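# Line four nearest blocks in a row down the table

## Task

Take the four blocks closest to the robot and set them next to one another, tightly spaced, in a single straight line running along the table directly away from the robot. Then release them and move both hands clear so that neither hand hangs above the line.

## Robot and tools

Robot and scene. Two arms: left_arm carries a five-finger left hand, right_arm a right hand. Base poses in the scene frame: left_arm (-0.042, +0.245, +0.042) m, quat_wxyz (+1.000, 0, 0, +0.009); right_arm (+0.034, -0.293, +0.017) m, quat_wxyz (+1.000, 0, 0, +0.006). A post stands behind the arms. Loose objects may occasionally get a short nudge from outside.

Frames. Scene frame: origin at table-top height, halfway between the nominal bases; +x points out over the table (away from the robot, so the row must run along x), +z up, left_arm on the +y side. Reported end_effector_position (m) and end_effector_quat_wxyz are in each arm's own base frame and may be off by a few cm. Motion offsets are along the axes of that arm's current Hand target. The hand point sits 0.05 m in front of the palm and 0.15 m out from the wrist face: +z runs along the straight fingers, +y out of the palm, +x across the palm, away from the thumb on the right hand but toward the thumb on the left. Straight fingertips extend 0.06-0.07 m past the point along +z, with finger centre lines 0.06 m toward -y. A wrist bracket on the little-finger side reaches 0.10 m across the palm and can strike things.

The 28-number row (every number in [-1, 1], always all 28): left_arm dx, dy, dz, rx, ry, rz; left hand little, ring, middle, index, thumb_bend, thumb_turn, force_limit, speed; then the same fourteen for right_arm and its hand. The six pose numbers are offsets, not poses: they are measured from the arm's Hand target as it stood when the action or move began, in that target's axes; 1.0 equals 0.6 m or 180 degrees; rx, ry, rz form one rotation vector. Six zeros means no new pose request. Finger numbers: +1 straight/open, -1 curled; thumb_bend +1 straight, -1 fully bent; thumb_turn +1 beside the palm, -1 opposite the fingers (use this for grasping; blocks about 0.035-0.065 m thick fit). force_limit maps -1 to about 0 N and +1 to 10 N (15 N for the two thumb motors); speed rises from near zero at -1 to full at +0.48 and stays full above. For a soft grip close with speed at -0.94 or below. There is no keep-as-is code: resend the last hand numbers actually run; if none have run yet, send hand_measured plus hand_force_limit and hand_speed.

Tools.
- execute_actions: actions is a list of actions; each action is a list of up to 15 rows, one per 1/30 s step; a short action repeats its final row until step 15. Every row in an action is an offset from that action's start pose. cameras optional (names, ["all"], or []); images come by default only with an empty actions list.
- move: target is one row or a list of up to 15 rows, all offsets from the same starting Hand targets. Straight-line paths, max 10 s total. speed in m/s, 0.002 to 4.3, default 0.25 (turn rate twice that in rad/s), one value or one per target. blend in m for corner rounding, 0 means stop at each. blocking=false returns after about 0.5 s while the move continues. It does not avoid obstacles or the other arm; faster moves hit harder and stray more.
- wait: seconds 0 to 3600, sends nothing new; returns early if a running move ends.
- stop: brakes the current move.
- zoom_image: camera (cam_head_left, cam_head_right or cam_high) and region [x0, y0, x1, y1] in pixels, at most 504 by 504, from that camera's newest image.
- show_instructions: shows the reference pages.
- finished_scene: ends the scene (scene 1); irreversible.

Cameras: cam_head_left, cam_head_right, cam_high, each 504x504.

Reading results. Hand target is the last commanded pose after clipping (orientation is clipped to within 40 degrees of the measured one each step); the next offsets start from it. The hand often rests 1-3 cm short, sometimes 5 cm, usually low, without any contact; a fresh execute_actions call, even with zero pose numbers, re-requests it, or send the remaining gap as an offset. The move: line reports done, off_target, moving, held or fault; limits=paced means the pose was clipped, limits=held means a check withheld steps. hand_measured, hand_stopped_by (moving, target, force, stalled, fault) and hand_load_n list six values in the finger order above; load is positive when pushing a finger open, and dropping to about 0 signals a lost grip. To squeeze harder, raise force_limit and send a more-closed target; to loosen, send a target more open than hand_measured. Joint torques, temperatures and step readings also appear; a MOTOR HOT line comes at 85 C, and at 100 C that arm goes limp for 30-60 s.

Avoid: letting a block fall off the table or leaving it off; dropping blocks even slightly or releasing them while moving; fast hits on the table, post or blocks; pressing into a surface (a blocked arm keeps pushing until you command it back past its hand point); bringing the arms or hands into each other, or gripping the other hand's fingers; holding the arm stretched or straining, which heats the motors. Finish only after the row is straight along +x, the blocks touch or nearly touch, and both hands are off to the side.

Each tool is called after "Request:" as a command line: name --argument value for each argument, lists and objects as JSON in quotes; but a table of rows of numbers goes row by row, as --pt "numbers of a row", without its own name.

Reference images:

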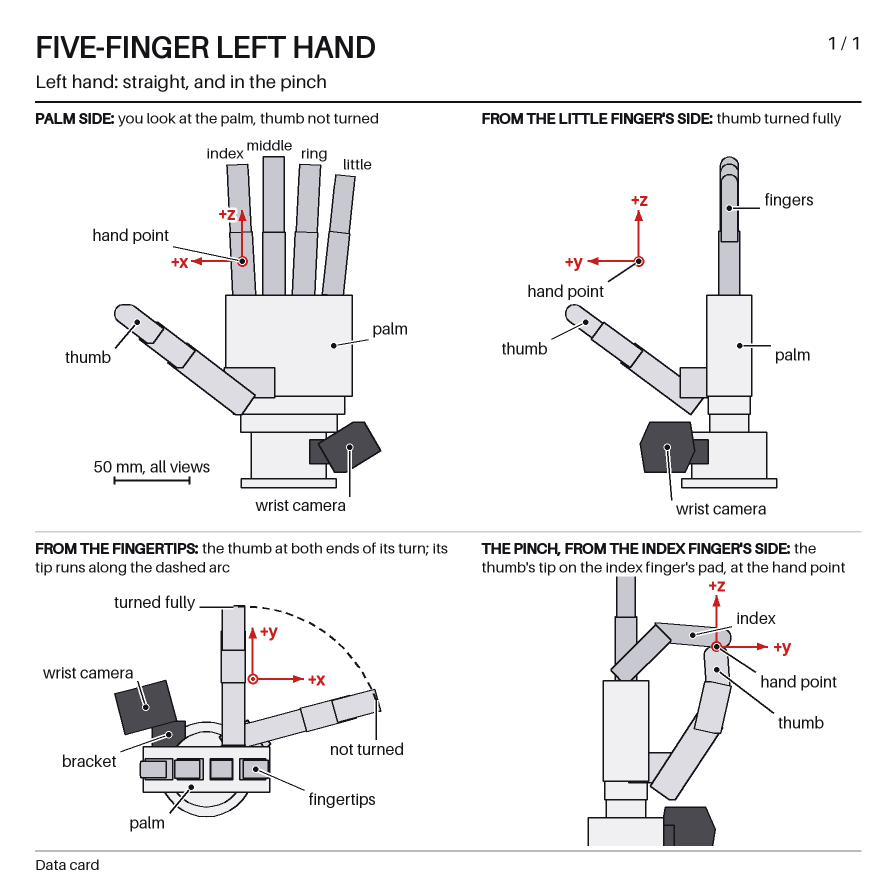

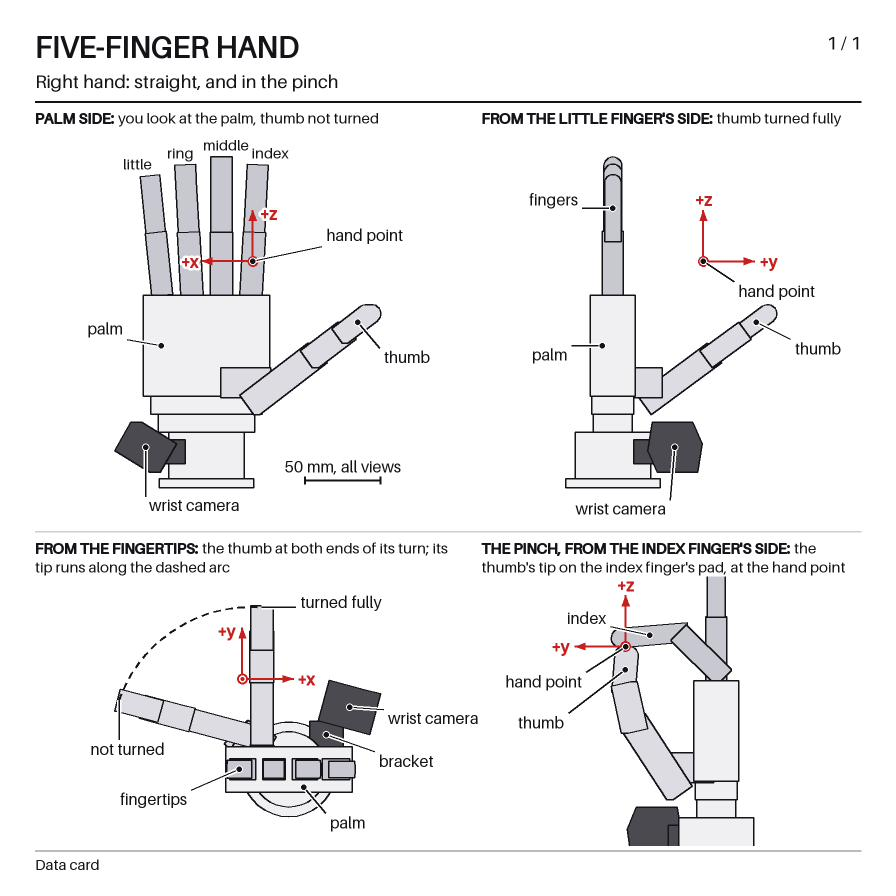

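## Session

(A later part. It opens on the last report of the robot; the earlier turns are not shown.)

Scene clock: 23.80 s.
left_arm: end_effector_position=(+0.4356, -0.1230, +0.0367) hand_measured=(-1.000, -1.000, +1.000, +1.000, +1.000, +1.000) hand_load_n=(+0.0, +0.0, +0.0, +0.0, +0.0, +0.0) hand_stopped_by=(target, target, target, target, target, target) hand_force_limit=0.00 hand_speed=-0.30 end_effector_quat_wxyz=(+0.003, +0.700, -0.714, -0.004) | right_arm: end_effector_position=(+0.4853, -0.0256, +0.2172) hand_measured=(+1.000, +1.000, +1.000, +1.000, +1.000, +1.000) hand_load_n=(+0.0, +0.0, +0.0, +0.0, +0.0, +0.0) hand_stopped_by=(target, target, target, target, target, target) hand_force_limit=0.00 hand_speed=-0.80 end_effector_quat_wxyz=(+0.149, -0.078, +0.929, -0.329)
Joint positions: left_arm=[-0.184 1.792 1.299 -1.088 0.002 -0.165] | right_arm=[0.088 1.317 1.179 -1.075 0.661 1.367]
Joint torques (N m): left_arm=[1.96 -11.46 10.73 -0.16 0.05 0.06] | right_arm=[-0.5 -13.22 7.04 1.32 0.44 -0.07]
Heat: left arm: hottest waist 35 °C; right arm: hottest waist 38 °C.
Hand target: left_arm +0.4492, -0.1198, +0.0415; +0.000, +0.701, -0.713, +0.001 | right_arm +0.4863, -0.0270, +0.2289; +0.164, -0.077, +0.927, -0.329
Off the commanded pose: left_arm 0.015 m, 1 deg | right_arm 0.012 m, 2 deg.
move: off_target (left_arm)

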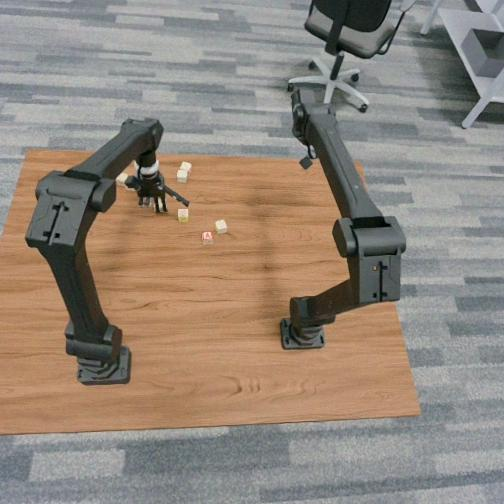

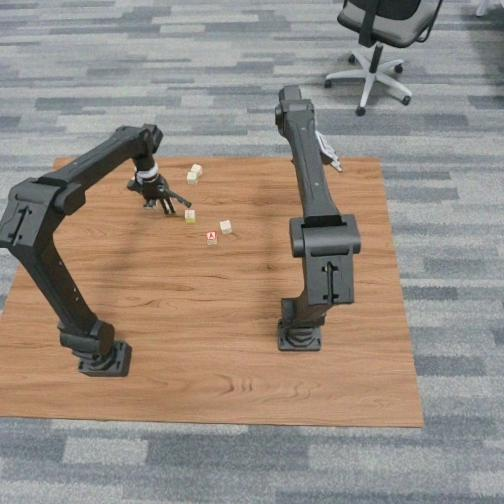

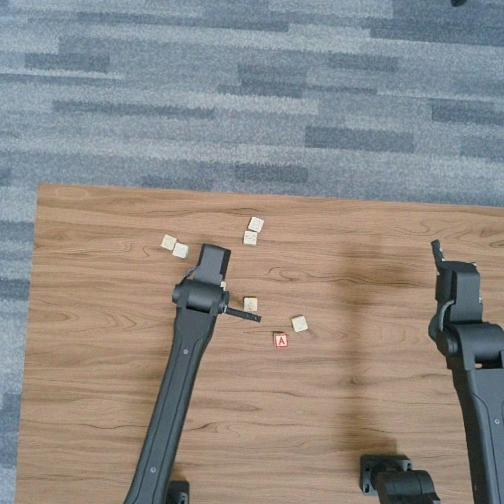

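Request:
move --pt "0 0.05 0 0 0 0 -1 -1 1 1 1 1 0 -0.3 0 0 0 0 0 0 1 1 1 1 1 1 0 -0.8" --pt "0 0.05 -0.2 0 0 0 -1 -1 1 1 1 1 0 -0.3 0 0 0 0 0 0 1 1 1 1 1 1 0 -0.8" --pt "-0.2115 -0.018 -0.2 -0.0244 0.0244 0.4996 1 1 1 1 1 1 0 -0.3 0 0 0 0 0 0 1 1 1 1 1 1 0 -0.8" --pt "-0.2115 -0.018 -0.05 -0.0244 0.0244 0.4996 1 1 1 1 1 1 0 -0.3 0 0 0 0 0 0 1 1 1 1 1 1 0 -0.8" --speed '[0.12, 0.2, 0.25, 0.15]' --blend '[0.01, 0.02, 0, 0]' --cameras '["all"]'

Request:
zoom_image --camera "cam_high" --region '[150, 220, 330, 400]'

Request:
zoom_image --camera "cam_head_left" --region '[90, 130, 230, 270]'

Request:
zoom_image --camera "cam_head_right" --region '[90, 130, 230, 270]'

Scene clock: 32.93 s.
left_arm: end_effector_position=(+0.4587, +0.0019, +0.0743) hand_measured=(+1.000, +1.000, +1.000, +1.000, +1.000, +1.000) hand_load_n=(+0.0, +0.0, +0.0, +0.0, +0.0, +0.0) hand_stopped_by=(target, target, target, target, target, target) hand_force_limit=0.00 hand_speed=-0.30 end_effector_quat_wxyz=(-0.052, +0.010, +0.999, +0.000) | right_arm: end_effector_position=(+0.4853, -0.0256, +0.2172) hand_measured=(+1.000, +1.000, +1.000, +1.000, +1.000, +1.000) hand_load_n=(+0.0, +0.0, +0.0, -0.5, +0.0, +0.0) hand_stopped_by=(target, target, target, target, target, target) hand_force_limit=0.00 hand_speed=-0.80 end_effector_quat_wxyz=(+0.149, -0.078, +0.929, -0.329)
Joint positions: left_arm=[-0.115 1.782 1.382 -1.275 0.01 1.476] | right_arm=[0.088 1.317 1.179 -1.075 0.661 1.367]
Joint torques (N m): left_arm=[1.9 -12.45 7.83 0.65 -0.01 0.07] | right_arm=[-0.03 -13.39 6.94 1.36 0.49 -0.05]
Heat: left arm: hottest waist 35 °C; right arm: hottest waist 38 °C.
Hand target: left_arm +0.4622, +0.0069, +0.0713; -0.048, +0.009, +0.999, +0.000 | right_arm +0.4863, -0.0270, +0.2289; +0.164, -0.077, +0.927, -0.329
Off the commanded pose: left_arm 0.007 m, 0 deg | right_arm 0.012 m, 2 deg.
move: done; target 3's new numbers were sent with left_arm's hand 0.011 m and 1 deg from that target

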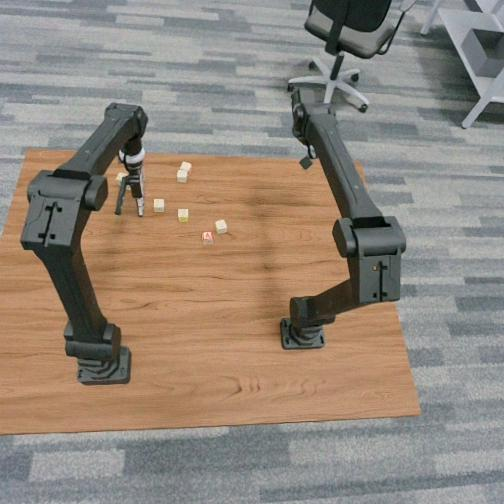

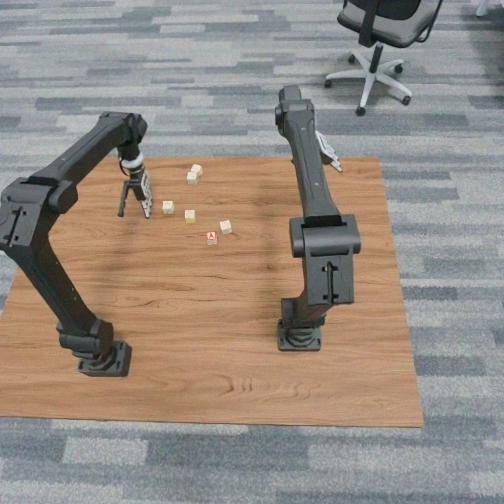

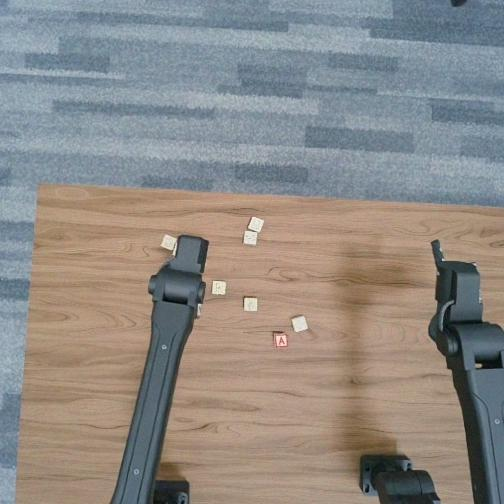

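Scaled by 2.800 from the camera's image (finer frame: 720x720).

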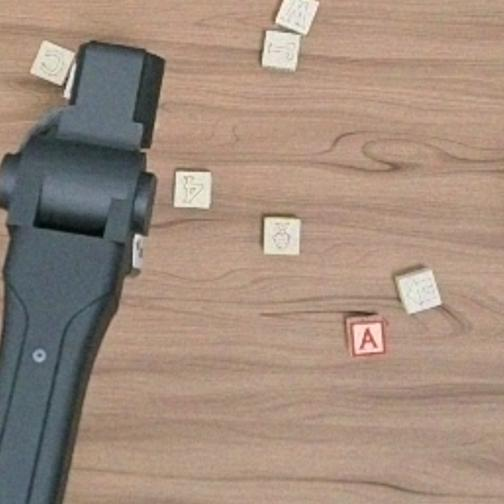

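Scaled by 3.600 from the camera's image (finer frame: 720x720).

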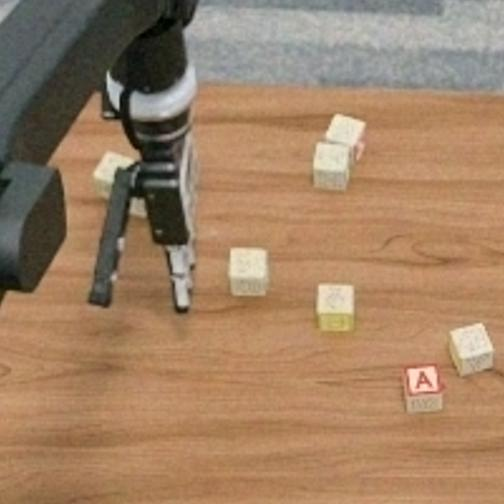

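Scaled by 3.600 from the camera's image (finer frame: 720x720).

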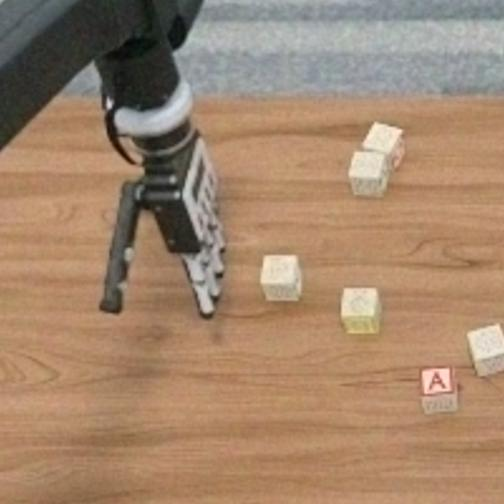

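Request:
move --target '[0.0202, 0, 0.0522, 0, 0, 0, 1, 1, 1, 1, 1, 1, 0, -0.3, 0, 0, 0, 0, 0, 0, 1, 1, 1, 1, 1, 1, 0, -0.8]' --speed 0.1 --cameras '["all"]'

Request:
zoom_image --camera "cam_head_left" --region '[90, 150, 210, 270]'

Request:
zoom_image --camera "cam_head_right" --region '[90, 150, 210, 270]'

Scene clock: 34.50 s.
left_arm: end_effector_position=(+0.4444, +0.0035, +0.0440) hand_measured=(+1.000, +1.000, +1.000, +1.000, +1.000, +1.000) hand_load_n=(+0.0, +0.0, +0.0, +0.0, +0.0, +0.0) hand_stopped_by=(target, target, target, target, target, target) hand_force_limit=0.00 hand_speed=-0.30 end_effector_quat_wxyz=(-0.052, +0.010, +0.999, +0.000) | right_arm: end_effector_position=(+0.4853, -0.0256, +0.2172) hand_measured=(+1.000, +1.000, +1.000, +1.000, +1.000, +1.000) hand_load_n=(+0.0, +0.0, +0.0, +0.0, +0.0, +0.0) hand_stopped_by=(target, target, target, target, target, target) hand_force_limit=0.00 hand_speed=-0.80 end_effector_quat_wxyz=(+0.149, -0.078, +0.929, -0.329)
Joint positions: left_arm=[-0.115 1.782 1.295 -1.187 0.01 1.476] | right_arm=[0.088 1.317 1.179 -1.075 0.661 1.367]
Joint torques (N m): left_arm=[1.67 -12.04 7.5 0.64 0.01 0.04] | right_arm=[-0.44 -13.33 7.05 1.31 0.47 -0.1]
Heat: left arm: hottest waist 35 °C; right arm: hottest waist 38 °C.
Hand target: left_arm +0.4472, +0.0071, +0.0414; -0.048, +0.009, +0.999, +0.000 | right_arm +0.4863, -0.0270, +0.2289; +0.164, -0.077, +0.927, -0.329
Off the commanded pose: left_arm 0.005 m, 0 deg | right_arm 0.012 m, 2 deg.
move: done

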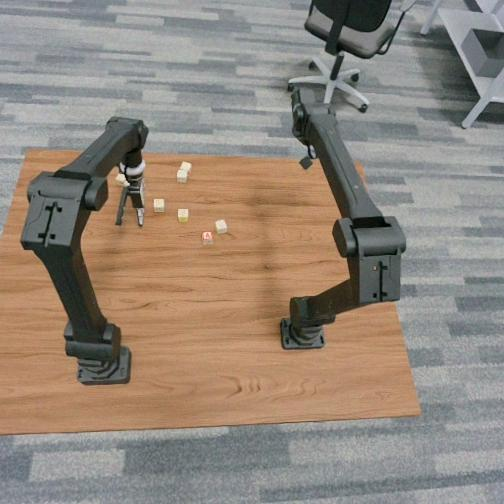

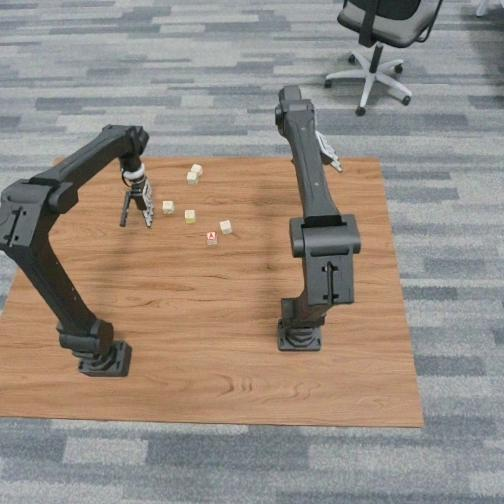

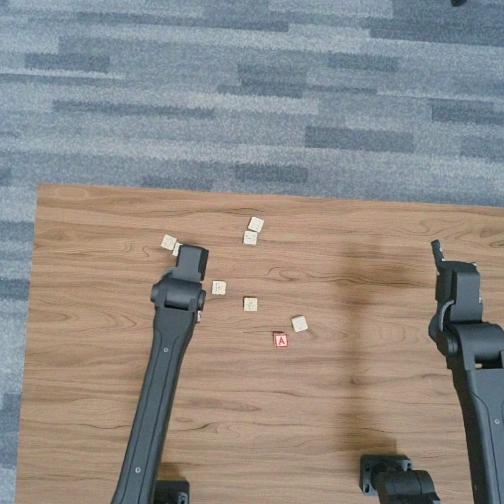

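Scaled by 4.200 from the camera's image (finer frame: 720x720).

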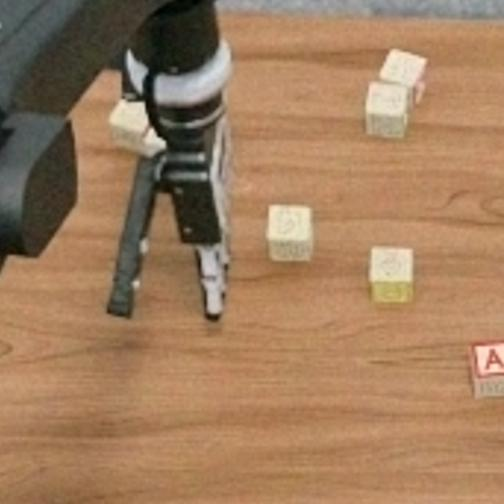

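Scaled by 4.200 from the camera's image (finer frame: 720x720).

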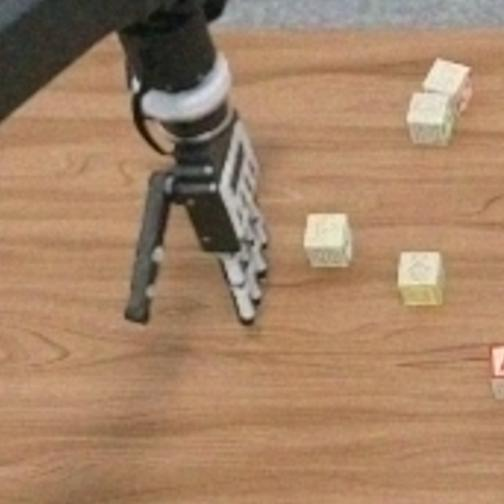

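Request:
move --target '[0, -0.35, 0, 0, 0, 0, 1, 1, 1, 1, 1, 1, 0, -0.3, 0, 0, 0, 0, 0, 0, 1, 1, 1, 1, 1, 1, 0, -0.8]' --speed 0.08 --cameras '["all"]'

Request:
zoom_image --camera "cam_high" --region '[180, 240, 360, 420]'

Request:
zoom_image --camera "cam_head_left" --region '[150, 150, 270, 270]'

Request:
zoom_image --camera "cam_head_right" --region '[150, 150, 270, 270]'

Scene clock: 38.43 s.
left_arm: end_effector_position=(+0.4343, -0.1943, +0.0381) hand_measured=(+1.000, +1.000, +1.000, +1.000, +1.000, +1.000) hand_load_n=(+0.0, +0.0, +0.0, +0.0, +0.0, +0.0) hand_stopped_by=(target, target, target, target, target, target) hand_force_limit=0.00 hand_speed=-0.30 end_effector_quat_wxyz=(-0.051, +0.011, +0.999, +0.002) | right_arm: end_effector_position=(+0.4853, -0.0256, +0.2172) hand_measured=(+1.000, +1.000, +1.000, +1.000, +1.000, +1.000) hand_load_n=(+0.0, +0.0, +0.0, +0.0, +0.0, +0.0) hand_stopped_by=(target, target, target, target, target, target) hand_force_limit=0.00 hand_speed=-0.80 end_effector_quat_wxyz=(+0.149, -0.078, +0.929, -0.329)
Joint positions: left_arm=[-0.487 1.903 1.457 -1.218 0.043 1.109] | right_arm=[0.088 1.317 1.179 -1.075 0.661 1.367]
Joint torques (N m): left_arm=[0.97 -12.69 10.96 -0.43 0.19 -0.1] | right_arm=[-0.38 -13.22 7.05 1.36 0.45 -0.06]
Motor temperatures (°C): left_arm=[35 31 31 34 33 29] | right_arm=[38 31 38 31 31 36]
Heat: left arm: hottest waist 35 °C; right arm: hottest waist 38 °C.
Hand target: left_arm +0.4435, -0.2028, +0.0415; -0.048, +0.009, +0.999, +0.000 | right_arm +0.4863, -0.0270, +0.2289; +0.164, -0.077, +0.927, -0.329
Off the commanded pose: left_arm 0.013 m, 1 deg | right_arm 0.012 m, 2 deg.
move: off_target (left_arm)

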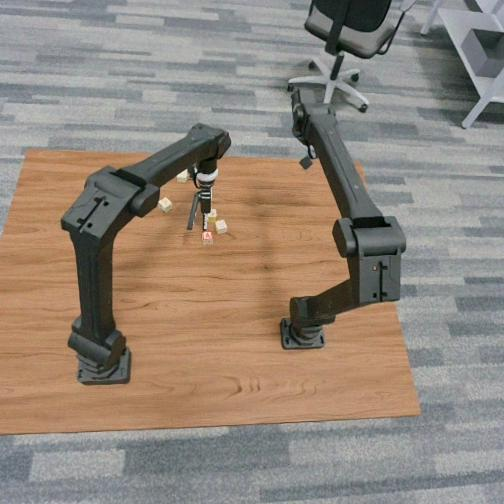

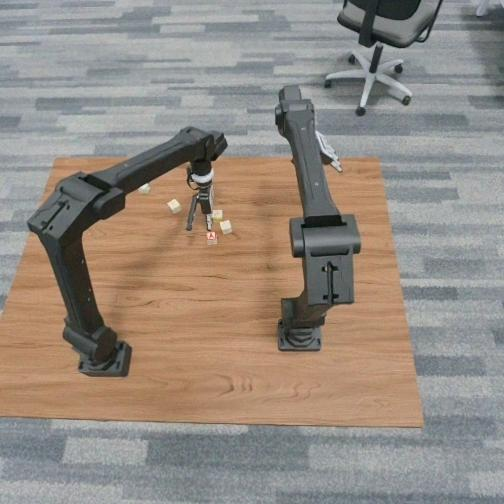

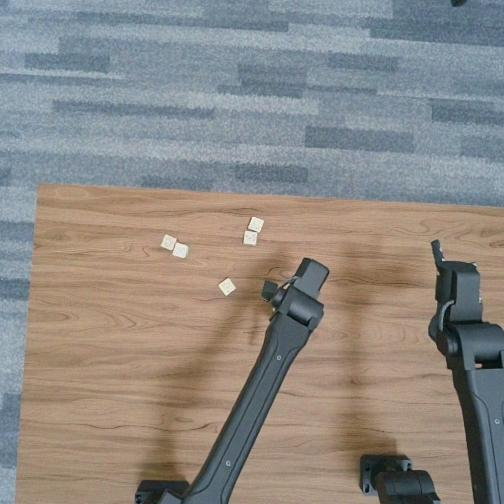

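Scaled by 2.800 from the camera's image (finer frame: 720x720).

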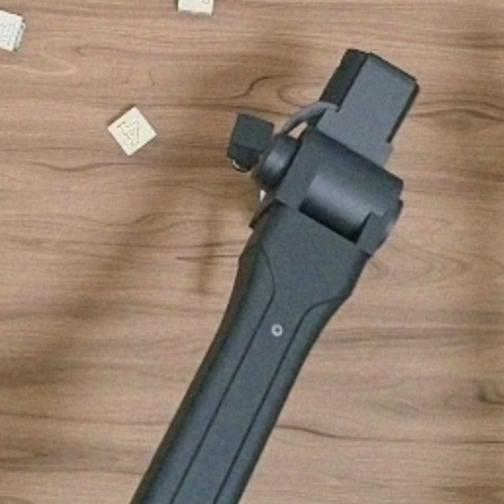

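Scaled by 4.200 from the camera's image (finer frame: 720x720).

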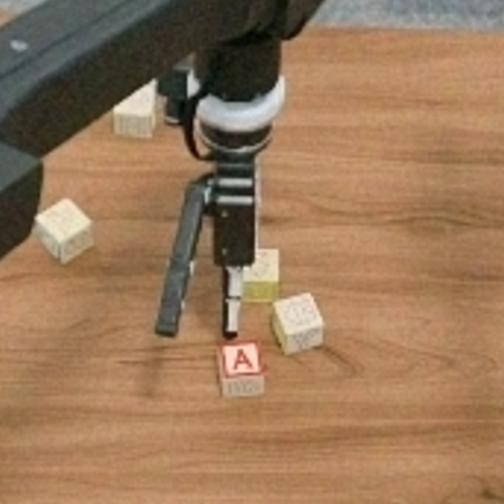

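Scaled by 4.200 from the camera's image (finer frame: 720x720).

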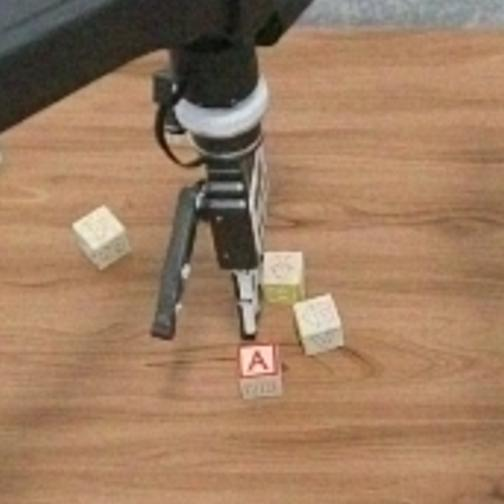

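Request:
move --target '[0, -0.04, 0, 0, 0, 0, 1, 1, 1, 1, 1, 1, 0, -0.3, 0, 0, 0, 0, 0, 0, 1, 1, 1, 1, 1, 1, 0, -0.8]' --speed 0.08 --cameras '["all"]'

Request:
zoom_image --camera "cam_head_left" --region '[150, 150, 270, 270]'

Request:
zoom_image --camera "cam_head_right" --region '[150, 150, 270, 270]'

Scene clock: 39.70 s.
left_arm: end_effector_position=(+0.4336, -0.2183, +0.0386) hand_measured=(+1.000, +1.000, +1.000, +1.000, +1.000, +1.000) hand_load_n=(+0.0, +0.0, +0.0, +0.0, +0.0, +0.0) hand_stopped_by=(target, target, target, target, target, target) hand_force_limit=0.00 hand_speed=-0.30 end_effector_quat_wxyz=(-0.052, +0.012, +0.999, +0.003) | right_arm: end_effector_position=(+0.4853, -0.0256, +0.2172) hand_measured=(+1.000, +1.000, +1.000, +1.000, +1.000, +1.000) hand_load_n=(+0.0, +0.0, +0.0, +0.0, +0.0, -0.5) hand_stopped_by=(target, target, target, target, target, target) hand_force_limit=0.00 hand_speed=-0.80 end_effector_quat_wxyz=(+0.149, -0.078, +0.929, -0.329)
Joint positions: left_arm=[-0.525 1.929 1.499 -1.234 0.046 1.072] | right_arm=[0.088 1.317 1.179 -1.075 0.661 1.367]
Joint torques (N m): left_arm=[1.55 -13.04 11.02 -0.32 0.19 -0.07] | right_arm=[-0.5 -13.68 7.02 1.35 0.47 -0.07]
Heat: left arm: hottest waist 35 °C; right arm: hottest waist 38 °C.
Hand target: left_arm +0.4430, -0.2268, +0.0416; -0.048, +0.009, +0.999, +0.000 | right_arm +0.4863, -0.0270, +0.2289; +0.164, -0.077, +0.927, -0.329
Off the commanded pose: left_arm 0.013 m, 1 deg | right_arm 0.012 m, 2 deg.
move: off_target (left_arm)

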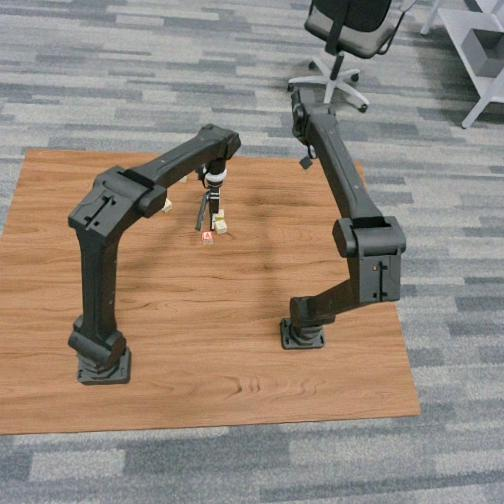

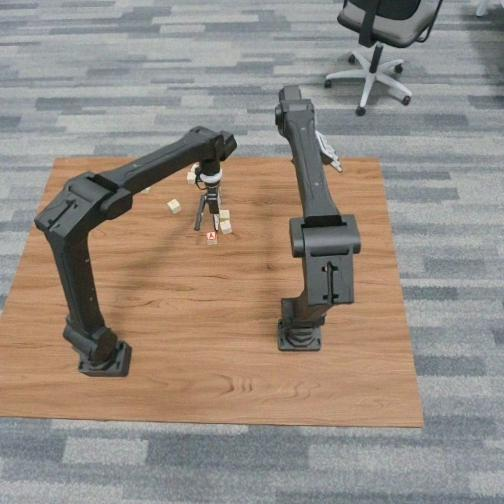

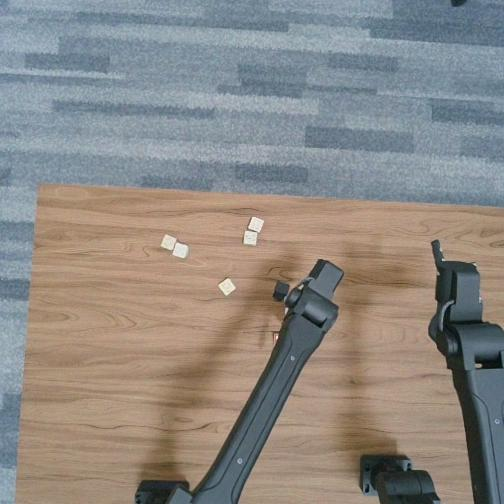

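Scaled by 4.200 from the camera's image (finer frame: 720x720).

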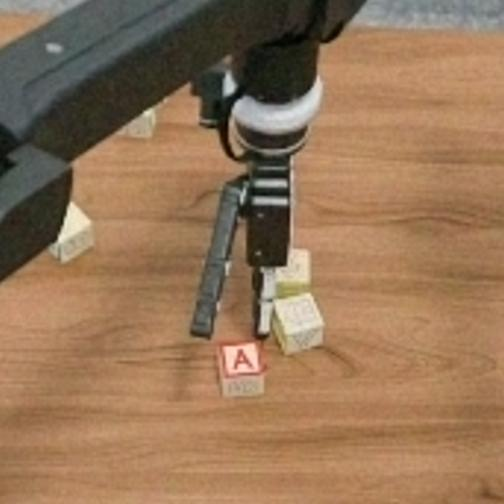

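Scaled by 4.200 from the camera's image (finer frame: 720x720).

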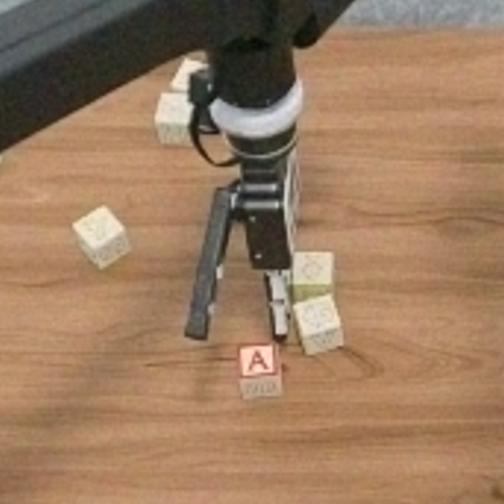

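Request:
move --pt "0 0.05 0 0 0 0 1 1 1 1 1 1 0 -0.3 0 0 0 0 0 0 1 1 1 1 1 1 0 -0.8" --pt "0.0128 0.05 -0.133 0 0 0 1 1 1 1 1 1 0 -0.3 0 0 0 0 0 0 1 1 1 1 1 1 0 -0.8" --pt "-0.0423 0.3503 -0.1385 0 0 0 1 1 1 1 1 1 0 -0.3 0 0 0 0 0 0 1 1 1 1 1 1 0 -0.8" --pt "-0.0552 0.3503 -0.0057 0 0 0 1 1 1 1 1 1 0 -0.3 0 0 0 0 0 0 1 1 1 1 1 1 0 -0.8" --speed '[0.12, 0.15, 0.2, 0.12]' --blend '[0.01, 0.02, 0.02, 0]' --cameras '["all"]'

Request:
zoom_image --camera "cam_high" --region '[180, 240, 360, 420]'

Request:
zoom_image --camera "cam_head_left" --region '[110, 130, 250, 270]'

Request:
zoom_image --camera "cam_head_right" --region '[110, 130, 250, 270]'

Scene clock: 43.47 s.
left_arm: end_effector_position=(+0.4776, -0.0156, +0.0466) hand_measured=(+1.000, +1.000, +1.000, +1.000, +1.000, +1.000) hand_load_n=(+0.0, +0.0, +0.0, +0.0, +0.0, +0.0) hand_stopped_by=(target, target, target, target, target, target) hand_force_limit=0.00 hand_speed=-0.30 end_effector_quat_wxyz=(-0.050, +0.002, +0.999, +0.000) | right_arm: end_effector_position=(+0.4853, -0.0256, +0.2172) hand_measured=(+1.000, +1.000, +1.000, +1.000, +1.000, +1.000) hand_load_n=(-0.5, +0.0, +0.0, +0.0, +0.0, -0.5) hand_stopped_by=(target, target, target, target, target, target) hand_force_limit=0.00 hand_speed=-0.80 end_effector_quat_wxyz=(+0.149, -0.078, +0.929, -0.329)
Joint positions: left_arm=[-0.142 1.86 1.417 -1.226 0.014 1.434] | right_arm=[0.088 1.317 1.179 -1.075 0.661 1.367]
Joint torques (N m): left_arm=[0.91 -12.81 7.58 0.61 0.02 0.08] | right_arm=[-0.09 -13.57 7.02 1.21 0.47 -0.03]
Heat: left arm: hottest waist 35 °C; right arm: hottest waist 38 °C.
Hand target: left_arm +0.4801, -0.0174, +0.0416; -0.048, +0.009, +0.999, +0.000 | right_arm +0.4863, -0.0270, +0.2289; +0.164, -0.077, +0.927, -0.329
Off the commanded pose: left_arm 0.006 m, 1 deg | right_arm 0.012 m, 2 deg.
move: done

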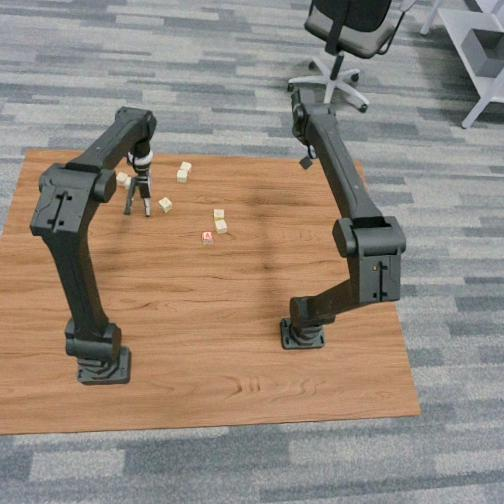

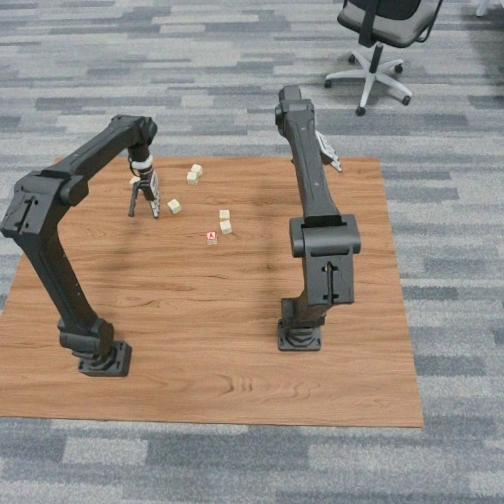

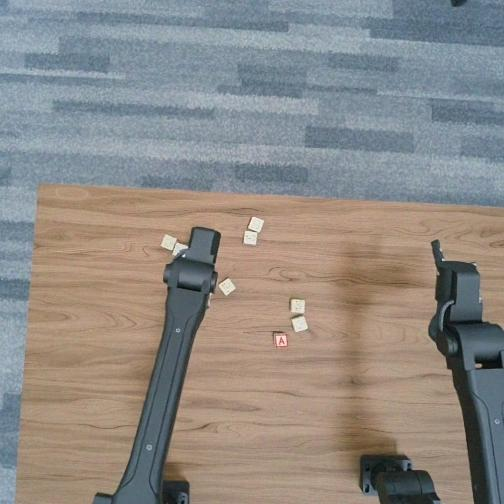

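Scaled by 2.800 from the camera's image (finer frame: 720x720).

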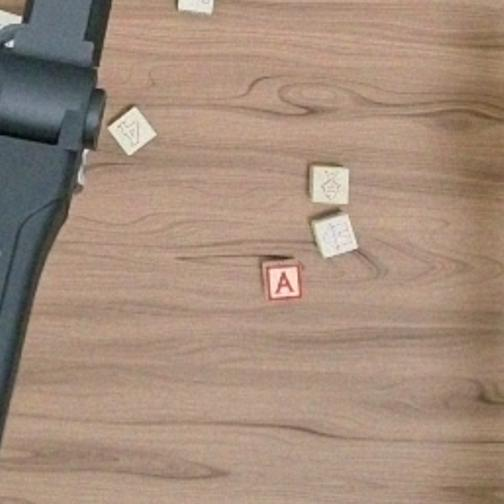

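Scaled by 3.600 from the camera's image (finer frame: 720x720).

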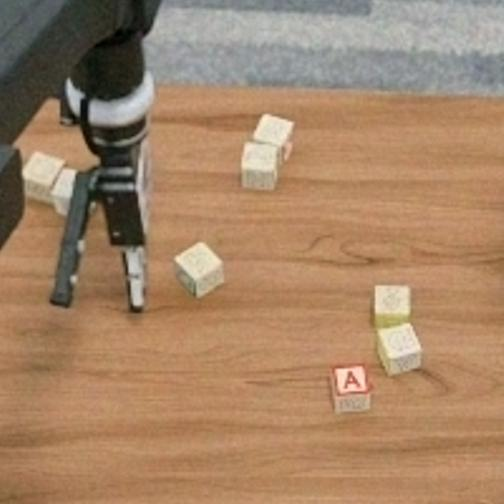

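Scaled by 3.600 from the camera's image (finer frame: 720x720).

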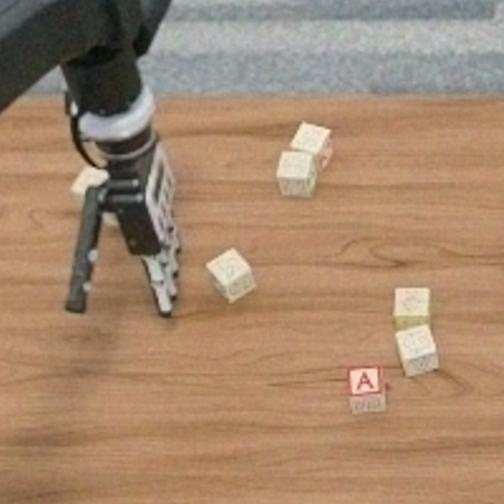

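Request:
move --target '[0, -0.349, 0, 0, 0, 0, 1, 1, 1, 1, 1, 1, 0, -0.3, 0, 0, 0, 0, 0, 0, 1, 1, 1, 1, 1, 1, 0, -0.8]' --speed 0.08 --cameras '["all"]'

Request:
zoom_image --camera "cam_head_left" --region '[150, 150, 270, 270]'

Request:
zoom_image --camera "cam_head_right" --region '[150, 150, 270, 270]'

Scene clock: 47.10 s.
left_arm: end_effector_position=(+0.4673, -0.2180, +0.0392) hand_measured=(+1.000, +1.000, +1.000, +1.000, +1.000, +1.000) hand_load_n=(+0.0, +0.0, +0.0, +0.0, +0.0, +0.0) hand_stopped_by=(target, target, target, target, target, target) hand_force_limit=0.00 hand_speed=-0.30 end_effector_quat_wxyz=(-0.052, +0.012, +0.999, +0.003) | right_arm: end_effector_position=(+0.4853, -0.0256, +0.2172) hand_measured=(+1.000, +1.000, +1.000, +1.000, +1.000, +1.000) hand_load_n=(+0.0, +0.0, +0.0, +0.0, +0.0, +0.0) hand_stopped_by=(target, target, target, target, target, target) hand_force_limit=0.00 hand_speed=-0.80 end_effector_quat_wxyz=(+0.149, -0.078, +0.929, -0.329)
Joint positions: left_arm=[-0.496 2 1.613 -1.279 0.044 1.1] | right_arm=[0.088 1.317 1.179 -1.075 0.661 1.367]
Joint torques (N m): left_arm=[0.91 -13.98 11.28 -0.35 0.19 -0.09] | right_arm=[-0.03 -12.92 7.08 1.28 0.47 -0.09]
Heat: left arm: hottest waist 35 °C; right arm: hottest waist 38 °C.
Hand target: left_arm +0.4763, -0.2267, +0.0417; -0.048, +0.009, +0.999, +0.000 | right_arm +0.4863, -0.0270, +0.2289; +0.164, -0.077, +0.927, -0.329
Off the commanded pose: left_arm 0.013 m, 1 deg | right_arm 0.012 m, 2 deg.
move: off_target (left_arm)

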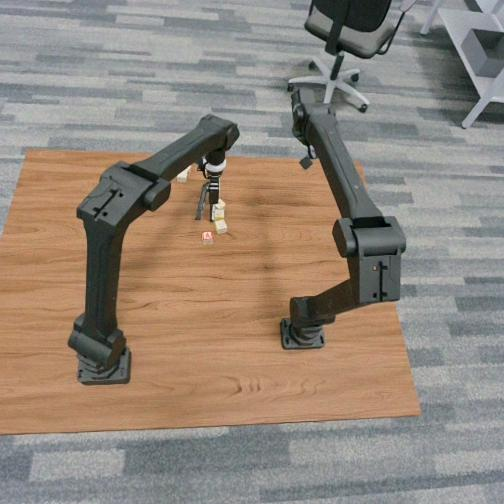

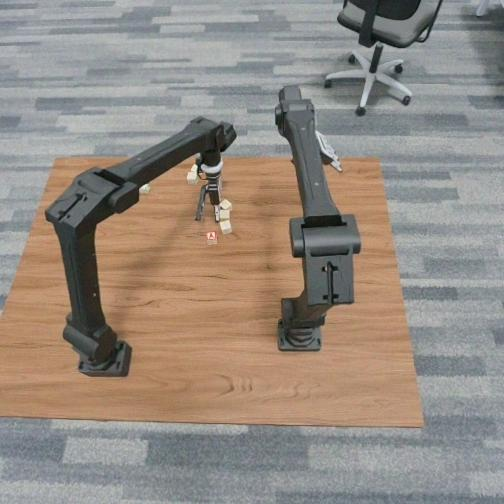

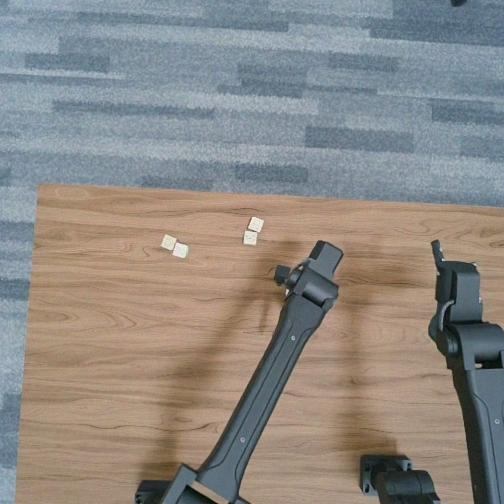

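Scaled by 4.200 from the camera's image (finer frame: 720x720).

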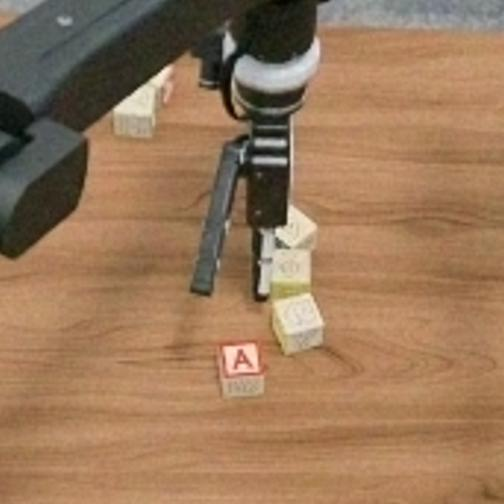

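Scaled by 4.200 from the camera's image (finer frame: 720x720).

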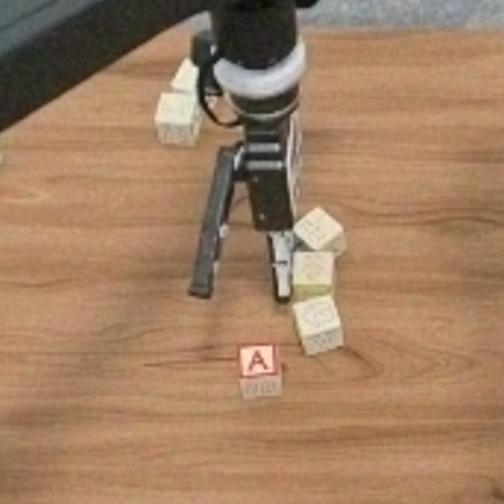

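Request:
move --pt "0.002 0.1083 0 0 0 0 1 1 1 1 1 1 0 -0.3 0 0 0 0 0 0 1 1 1 1 1 1 0 -0.8" --pt "0.1563 0.1055 0.0149 0 0 0 1 1 1 1 1 1 0 -0.3 0 0 0 0 0 0 1 1 1 1 1 1 0 -0.8" --speed '[0.12, 0.15]' --blend '[0.01, 0]' --cameras '["all"]'

Request:
zoom_image --camera "cam_high" --region '[200, 240, 380, 420]'

Request:
zoom_image --camera "cam_head_left" --region '[150, 150, 270, 270]'

Request:
zoom_image --camera "cam_head_right" --region '[150, 150, 270, 270]'

Scene clock: 49.83 s.
left_arm: end_effector_position=(+0.3826, -0.1585, +0.0421) hand_measured=(+1.000, +1.000, +1.000, +1.000, +1.000, +1.000) hand_load_n=(-0.5, +0.0, +0.0, +0.0, +0.0, +0.0) hand_stopped_by=(target, target, target, target, target, target) hand_force_limit=0.00 hand_speed=-0.30 end_effector_quat_wxyz=(-0.054, +0.011, +0.998, +0.003) | right_arm: end_effector_position=(+0.4853, -0.0256, +0.2172) hand_measured=(+1.000, +1.000, +1.000, +1.000, +1.000, +1.000) hand_load_n=(+0.0, +0.0, +0.0, +0.0, -0.5, +0.0) hand_stopped_by=(target, target, target, target, target, target) hand_force_limit=0.00 hand_speed=-0.80 end_effector_quat_wxyz=(+0.149, -0.078, +0.929, -0.329)
Joint positions: left_arm=[-0.471 1.758 1.253 -1.166 0.042 1.125] | right_arm=[0.088 1.317 1.179 -1.075 0.661 1.367]
Joint torques (N m): left_arm=[0.91 -12.16 7.28 0.62 0.17 -0.08] | right_arm=[-0.03 -12.81 6.93 1.29 0.46 -0.1]
Heat: left arm: hottest waist 35 °C; right arm: hottest elbow 39 °C.
Hand target: left_arm +0.3832, -0.1618, +0.0419; -0.048, +0.009, +0.999, +0.000 | right_arm +0.4863, -0.0270, +0.2289; +0.164, -0.077, +0.927, -0.329
Off the commanded pose: left_arm 0.003 m, 1 deg | right_arm 0.012 m, 2 deg.
move: done

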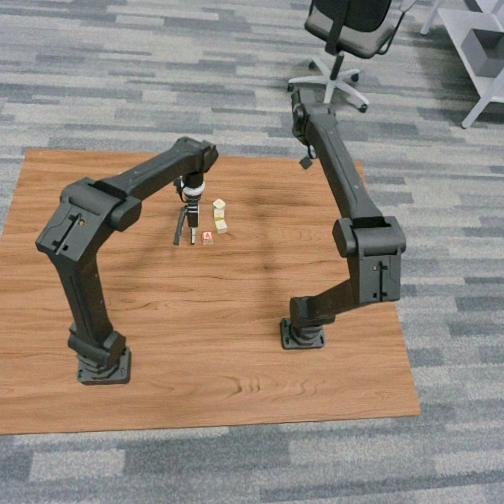

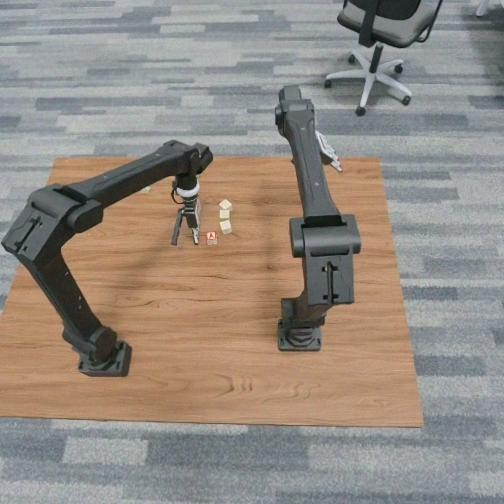

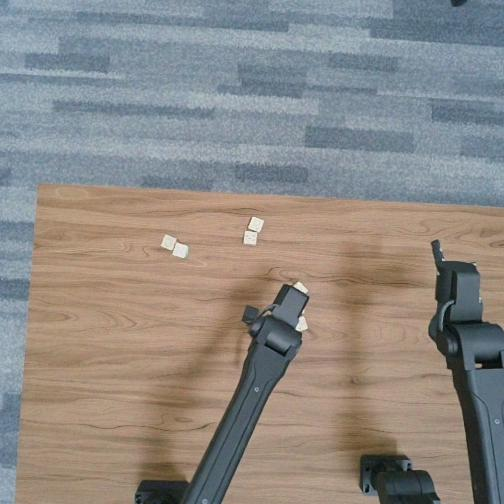

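Scaled by 2.800 from the camera's image (finer frame: 720x720).

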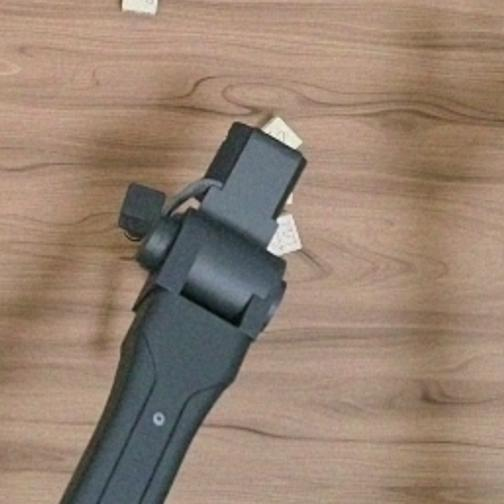

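Scaled by 4.200 from the camera's image (finer frame: 720x720).

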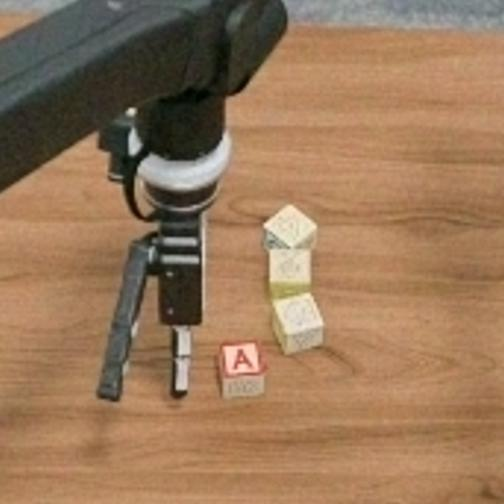

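Scaled by 4.200 from the camera's image (finer frame: 720x720).

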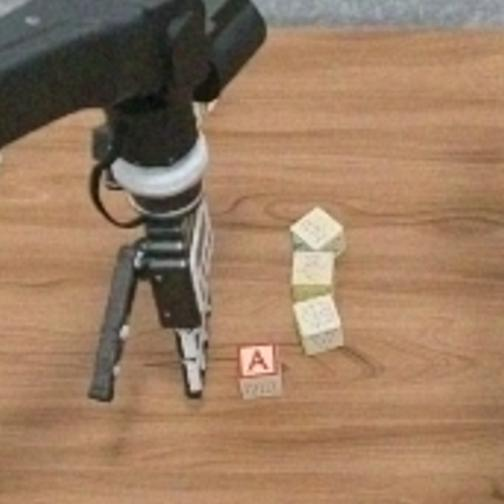

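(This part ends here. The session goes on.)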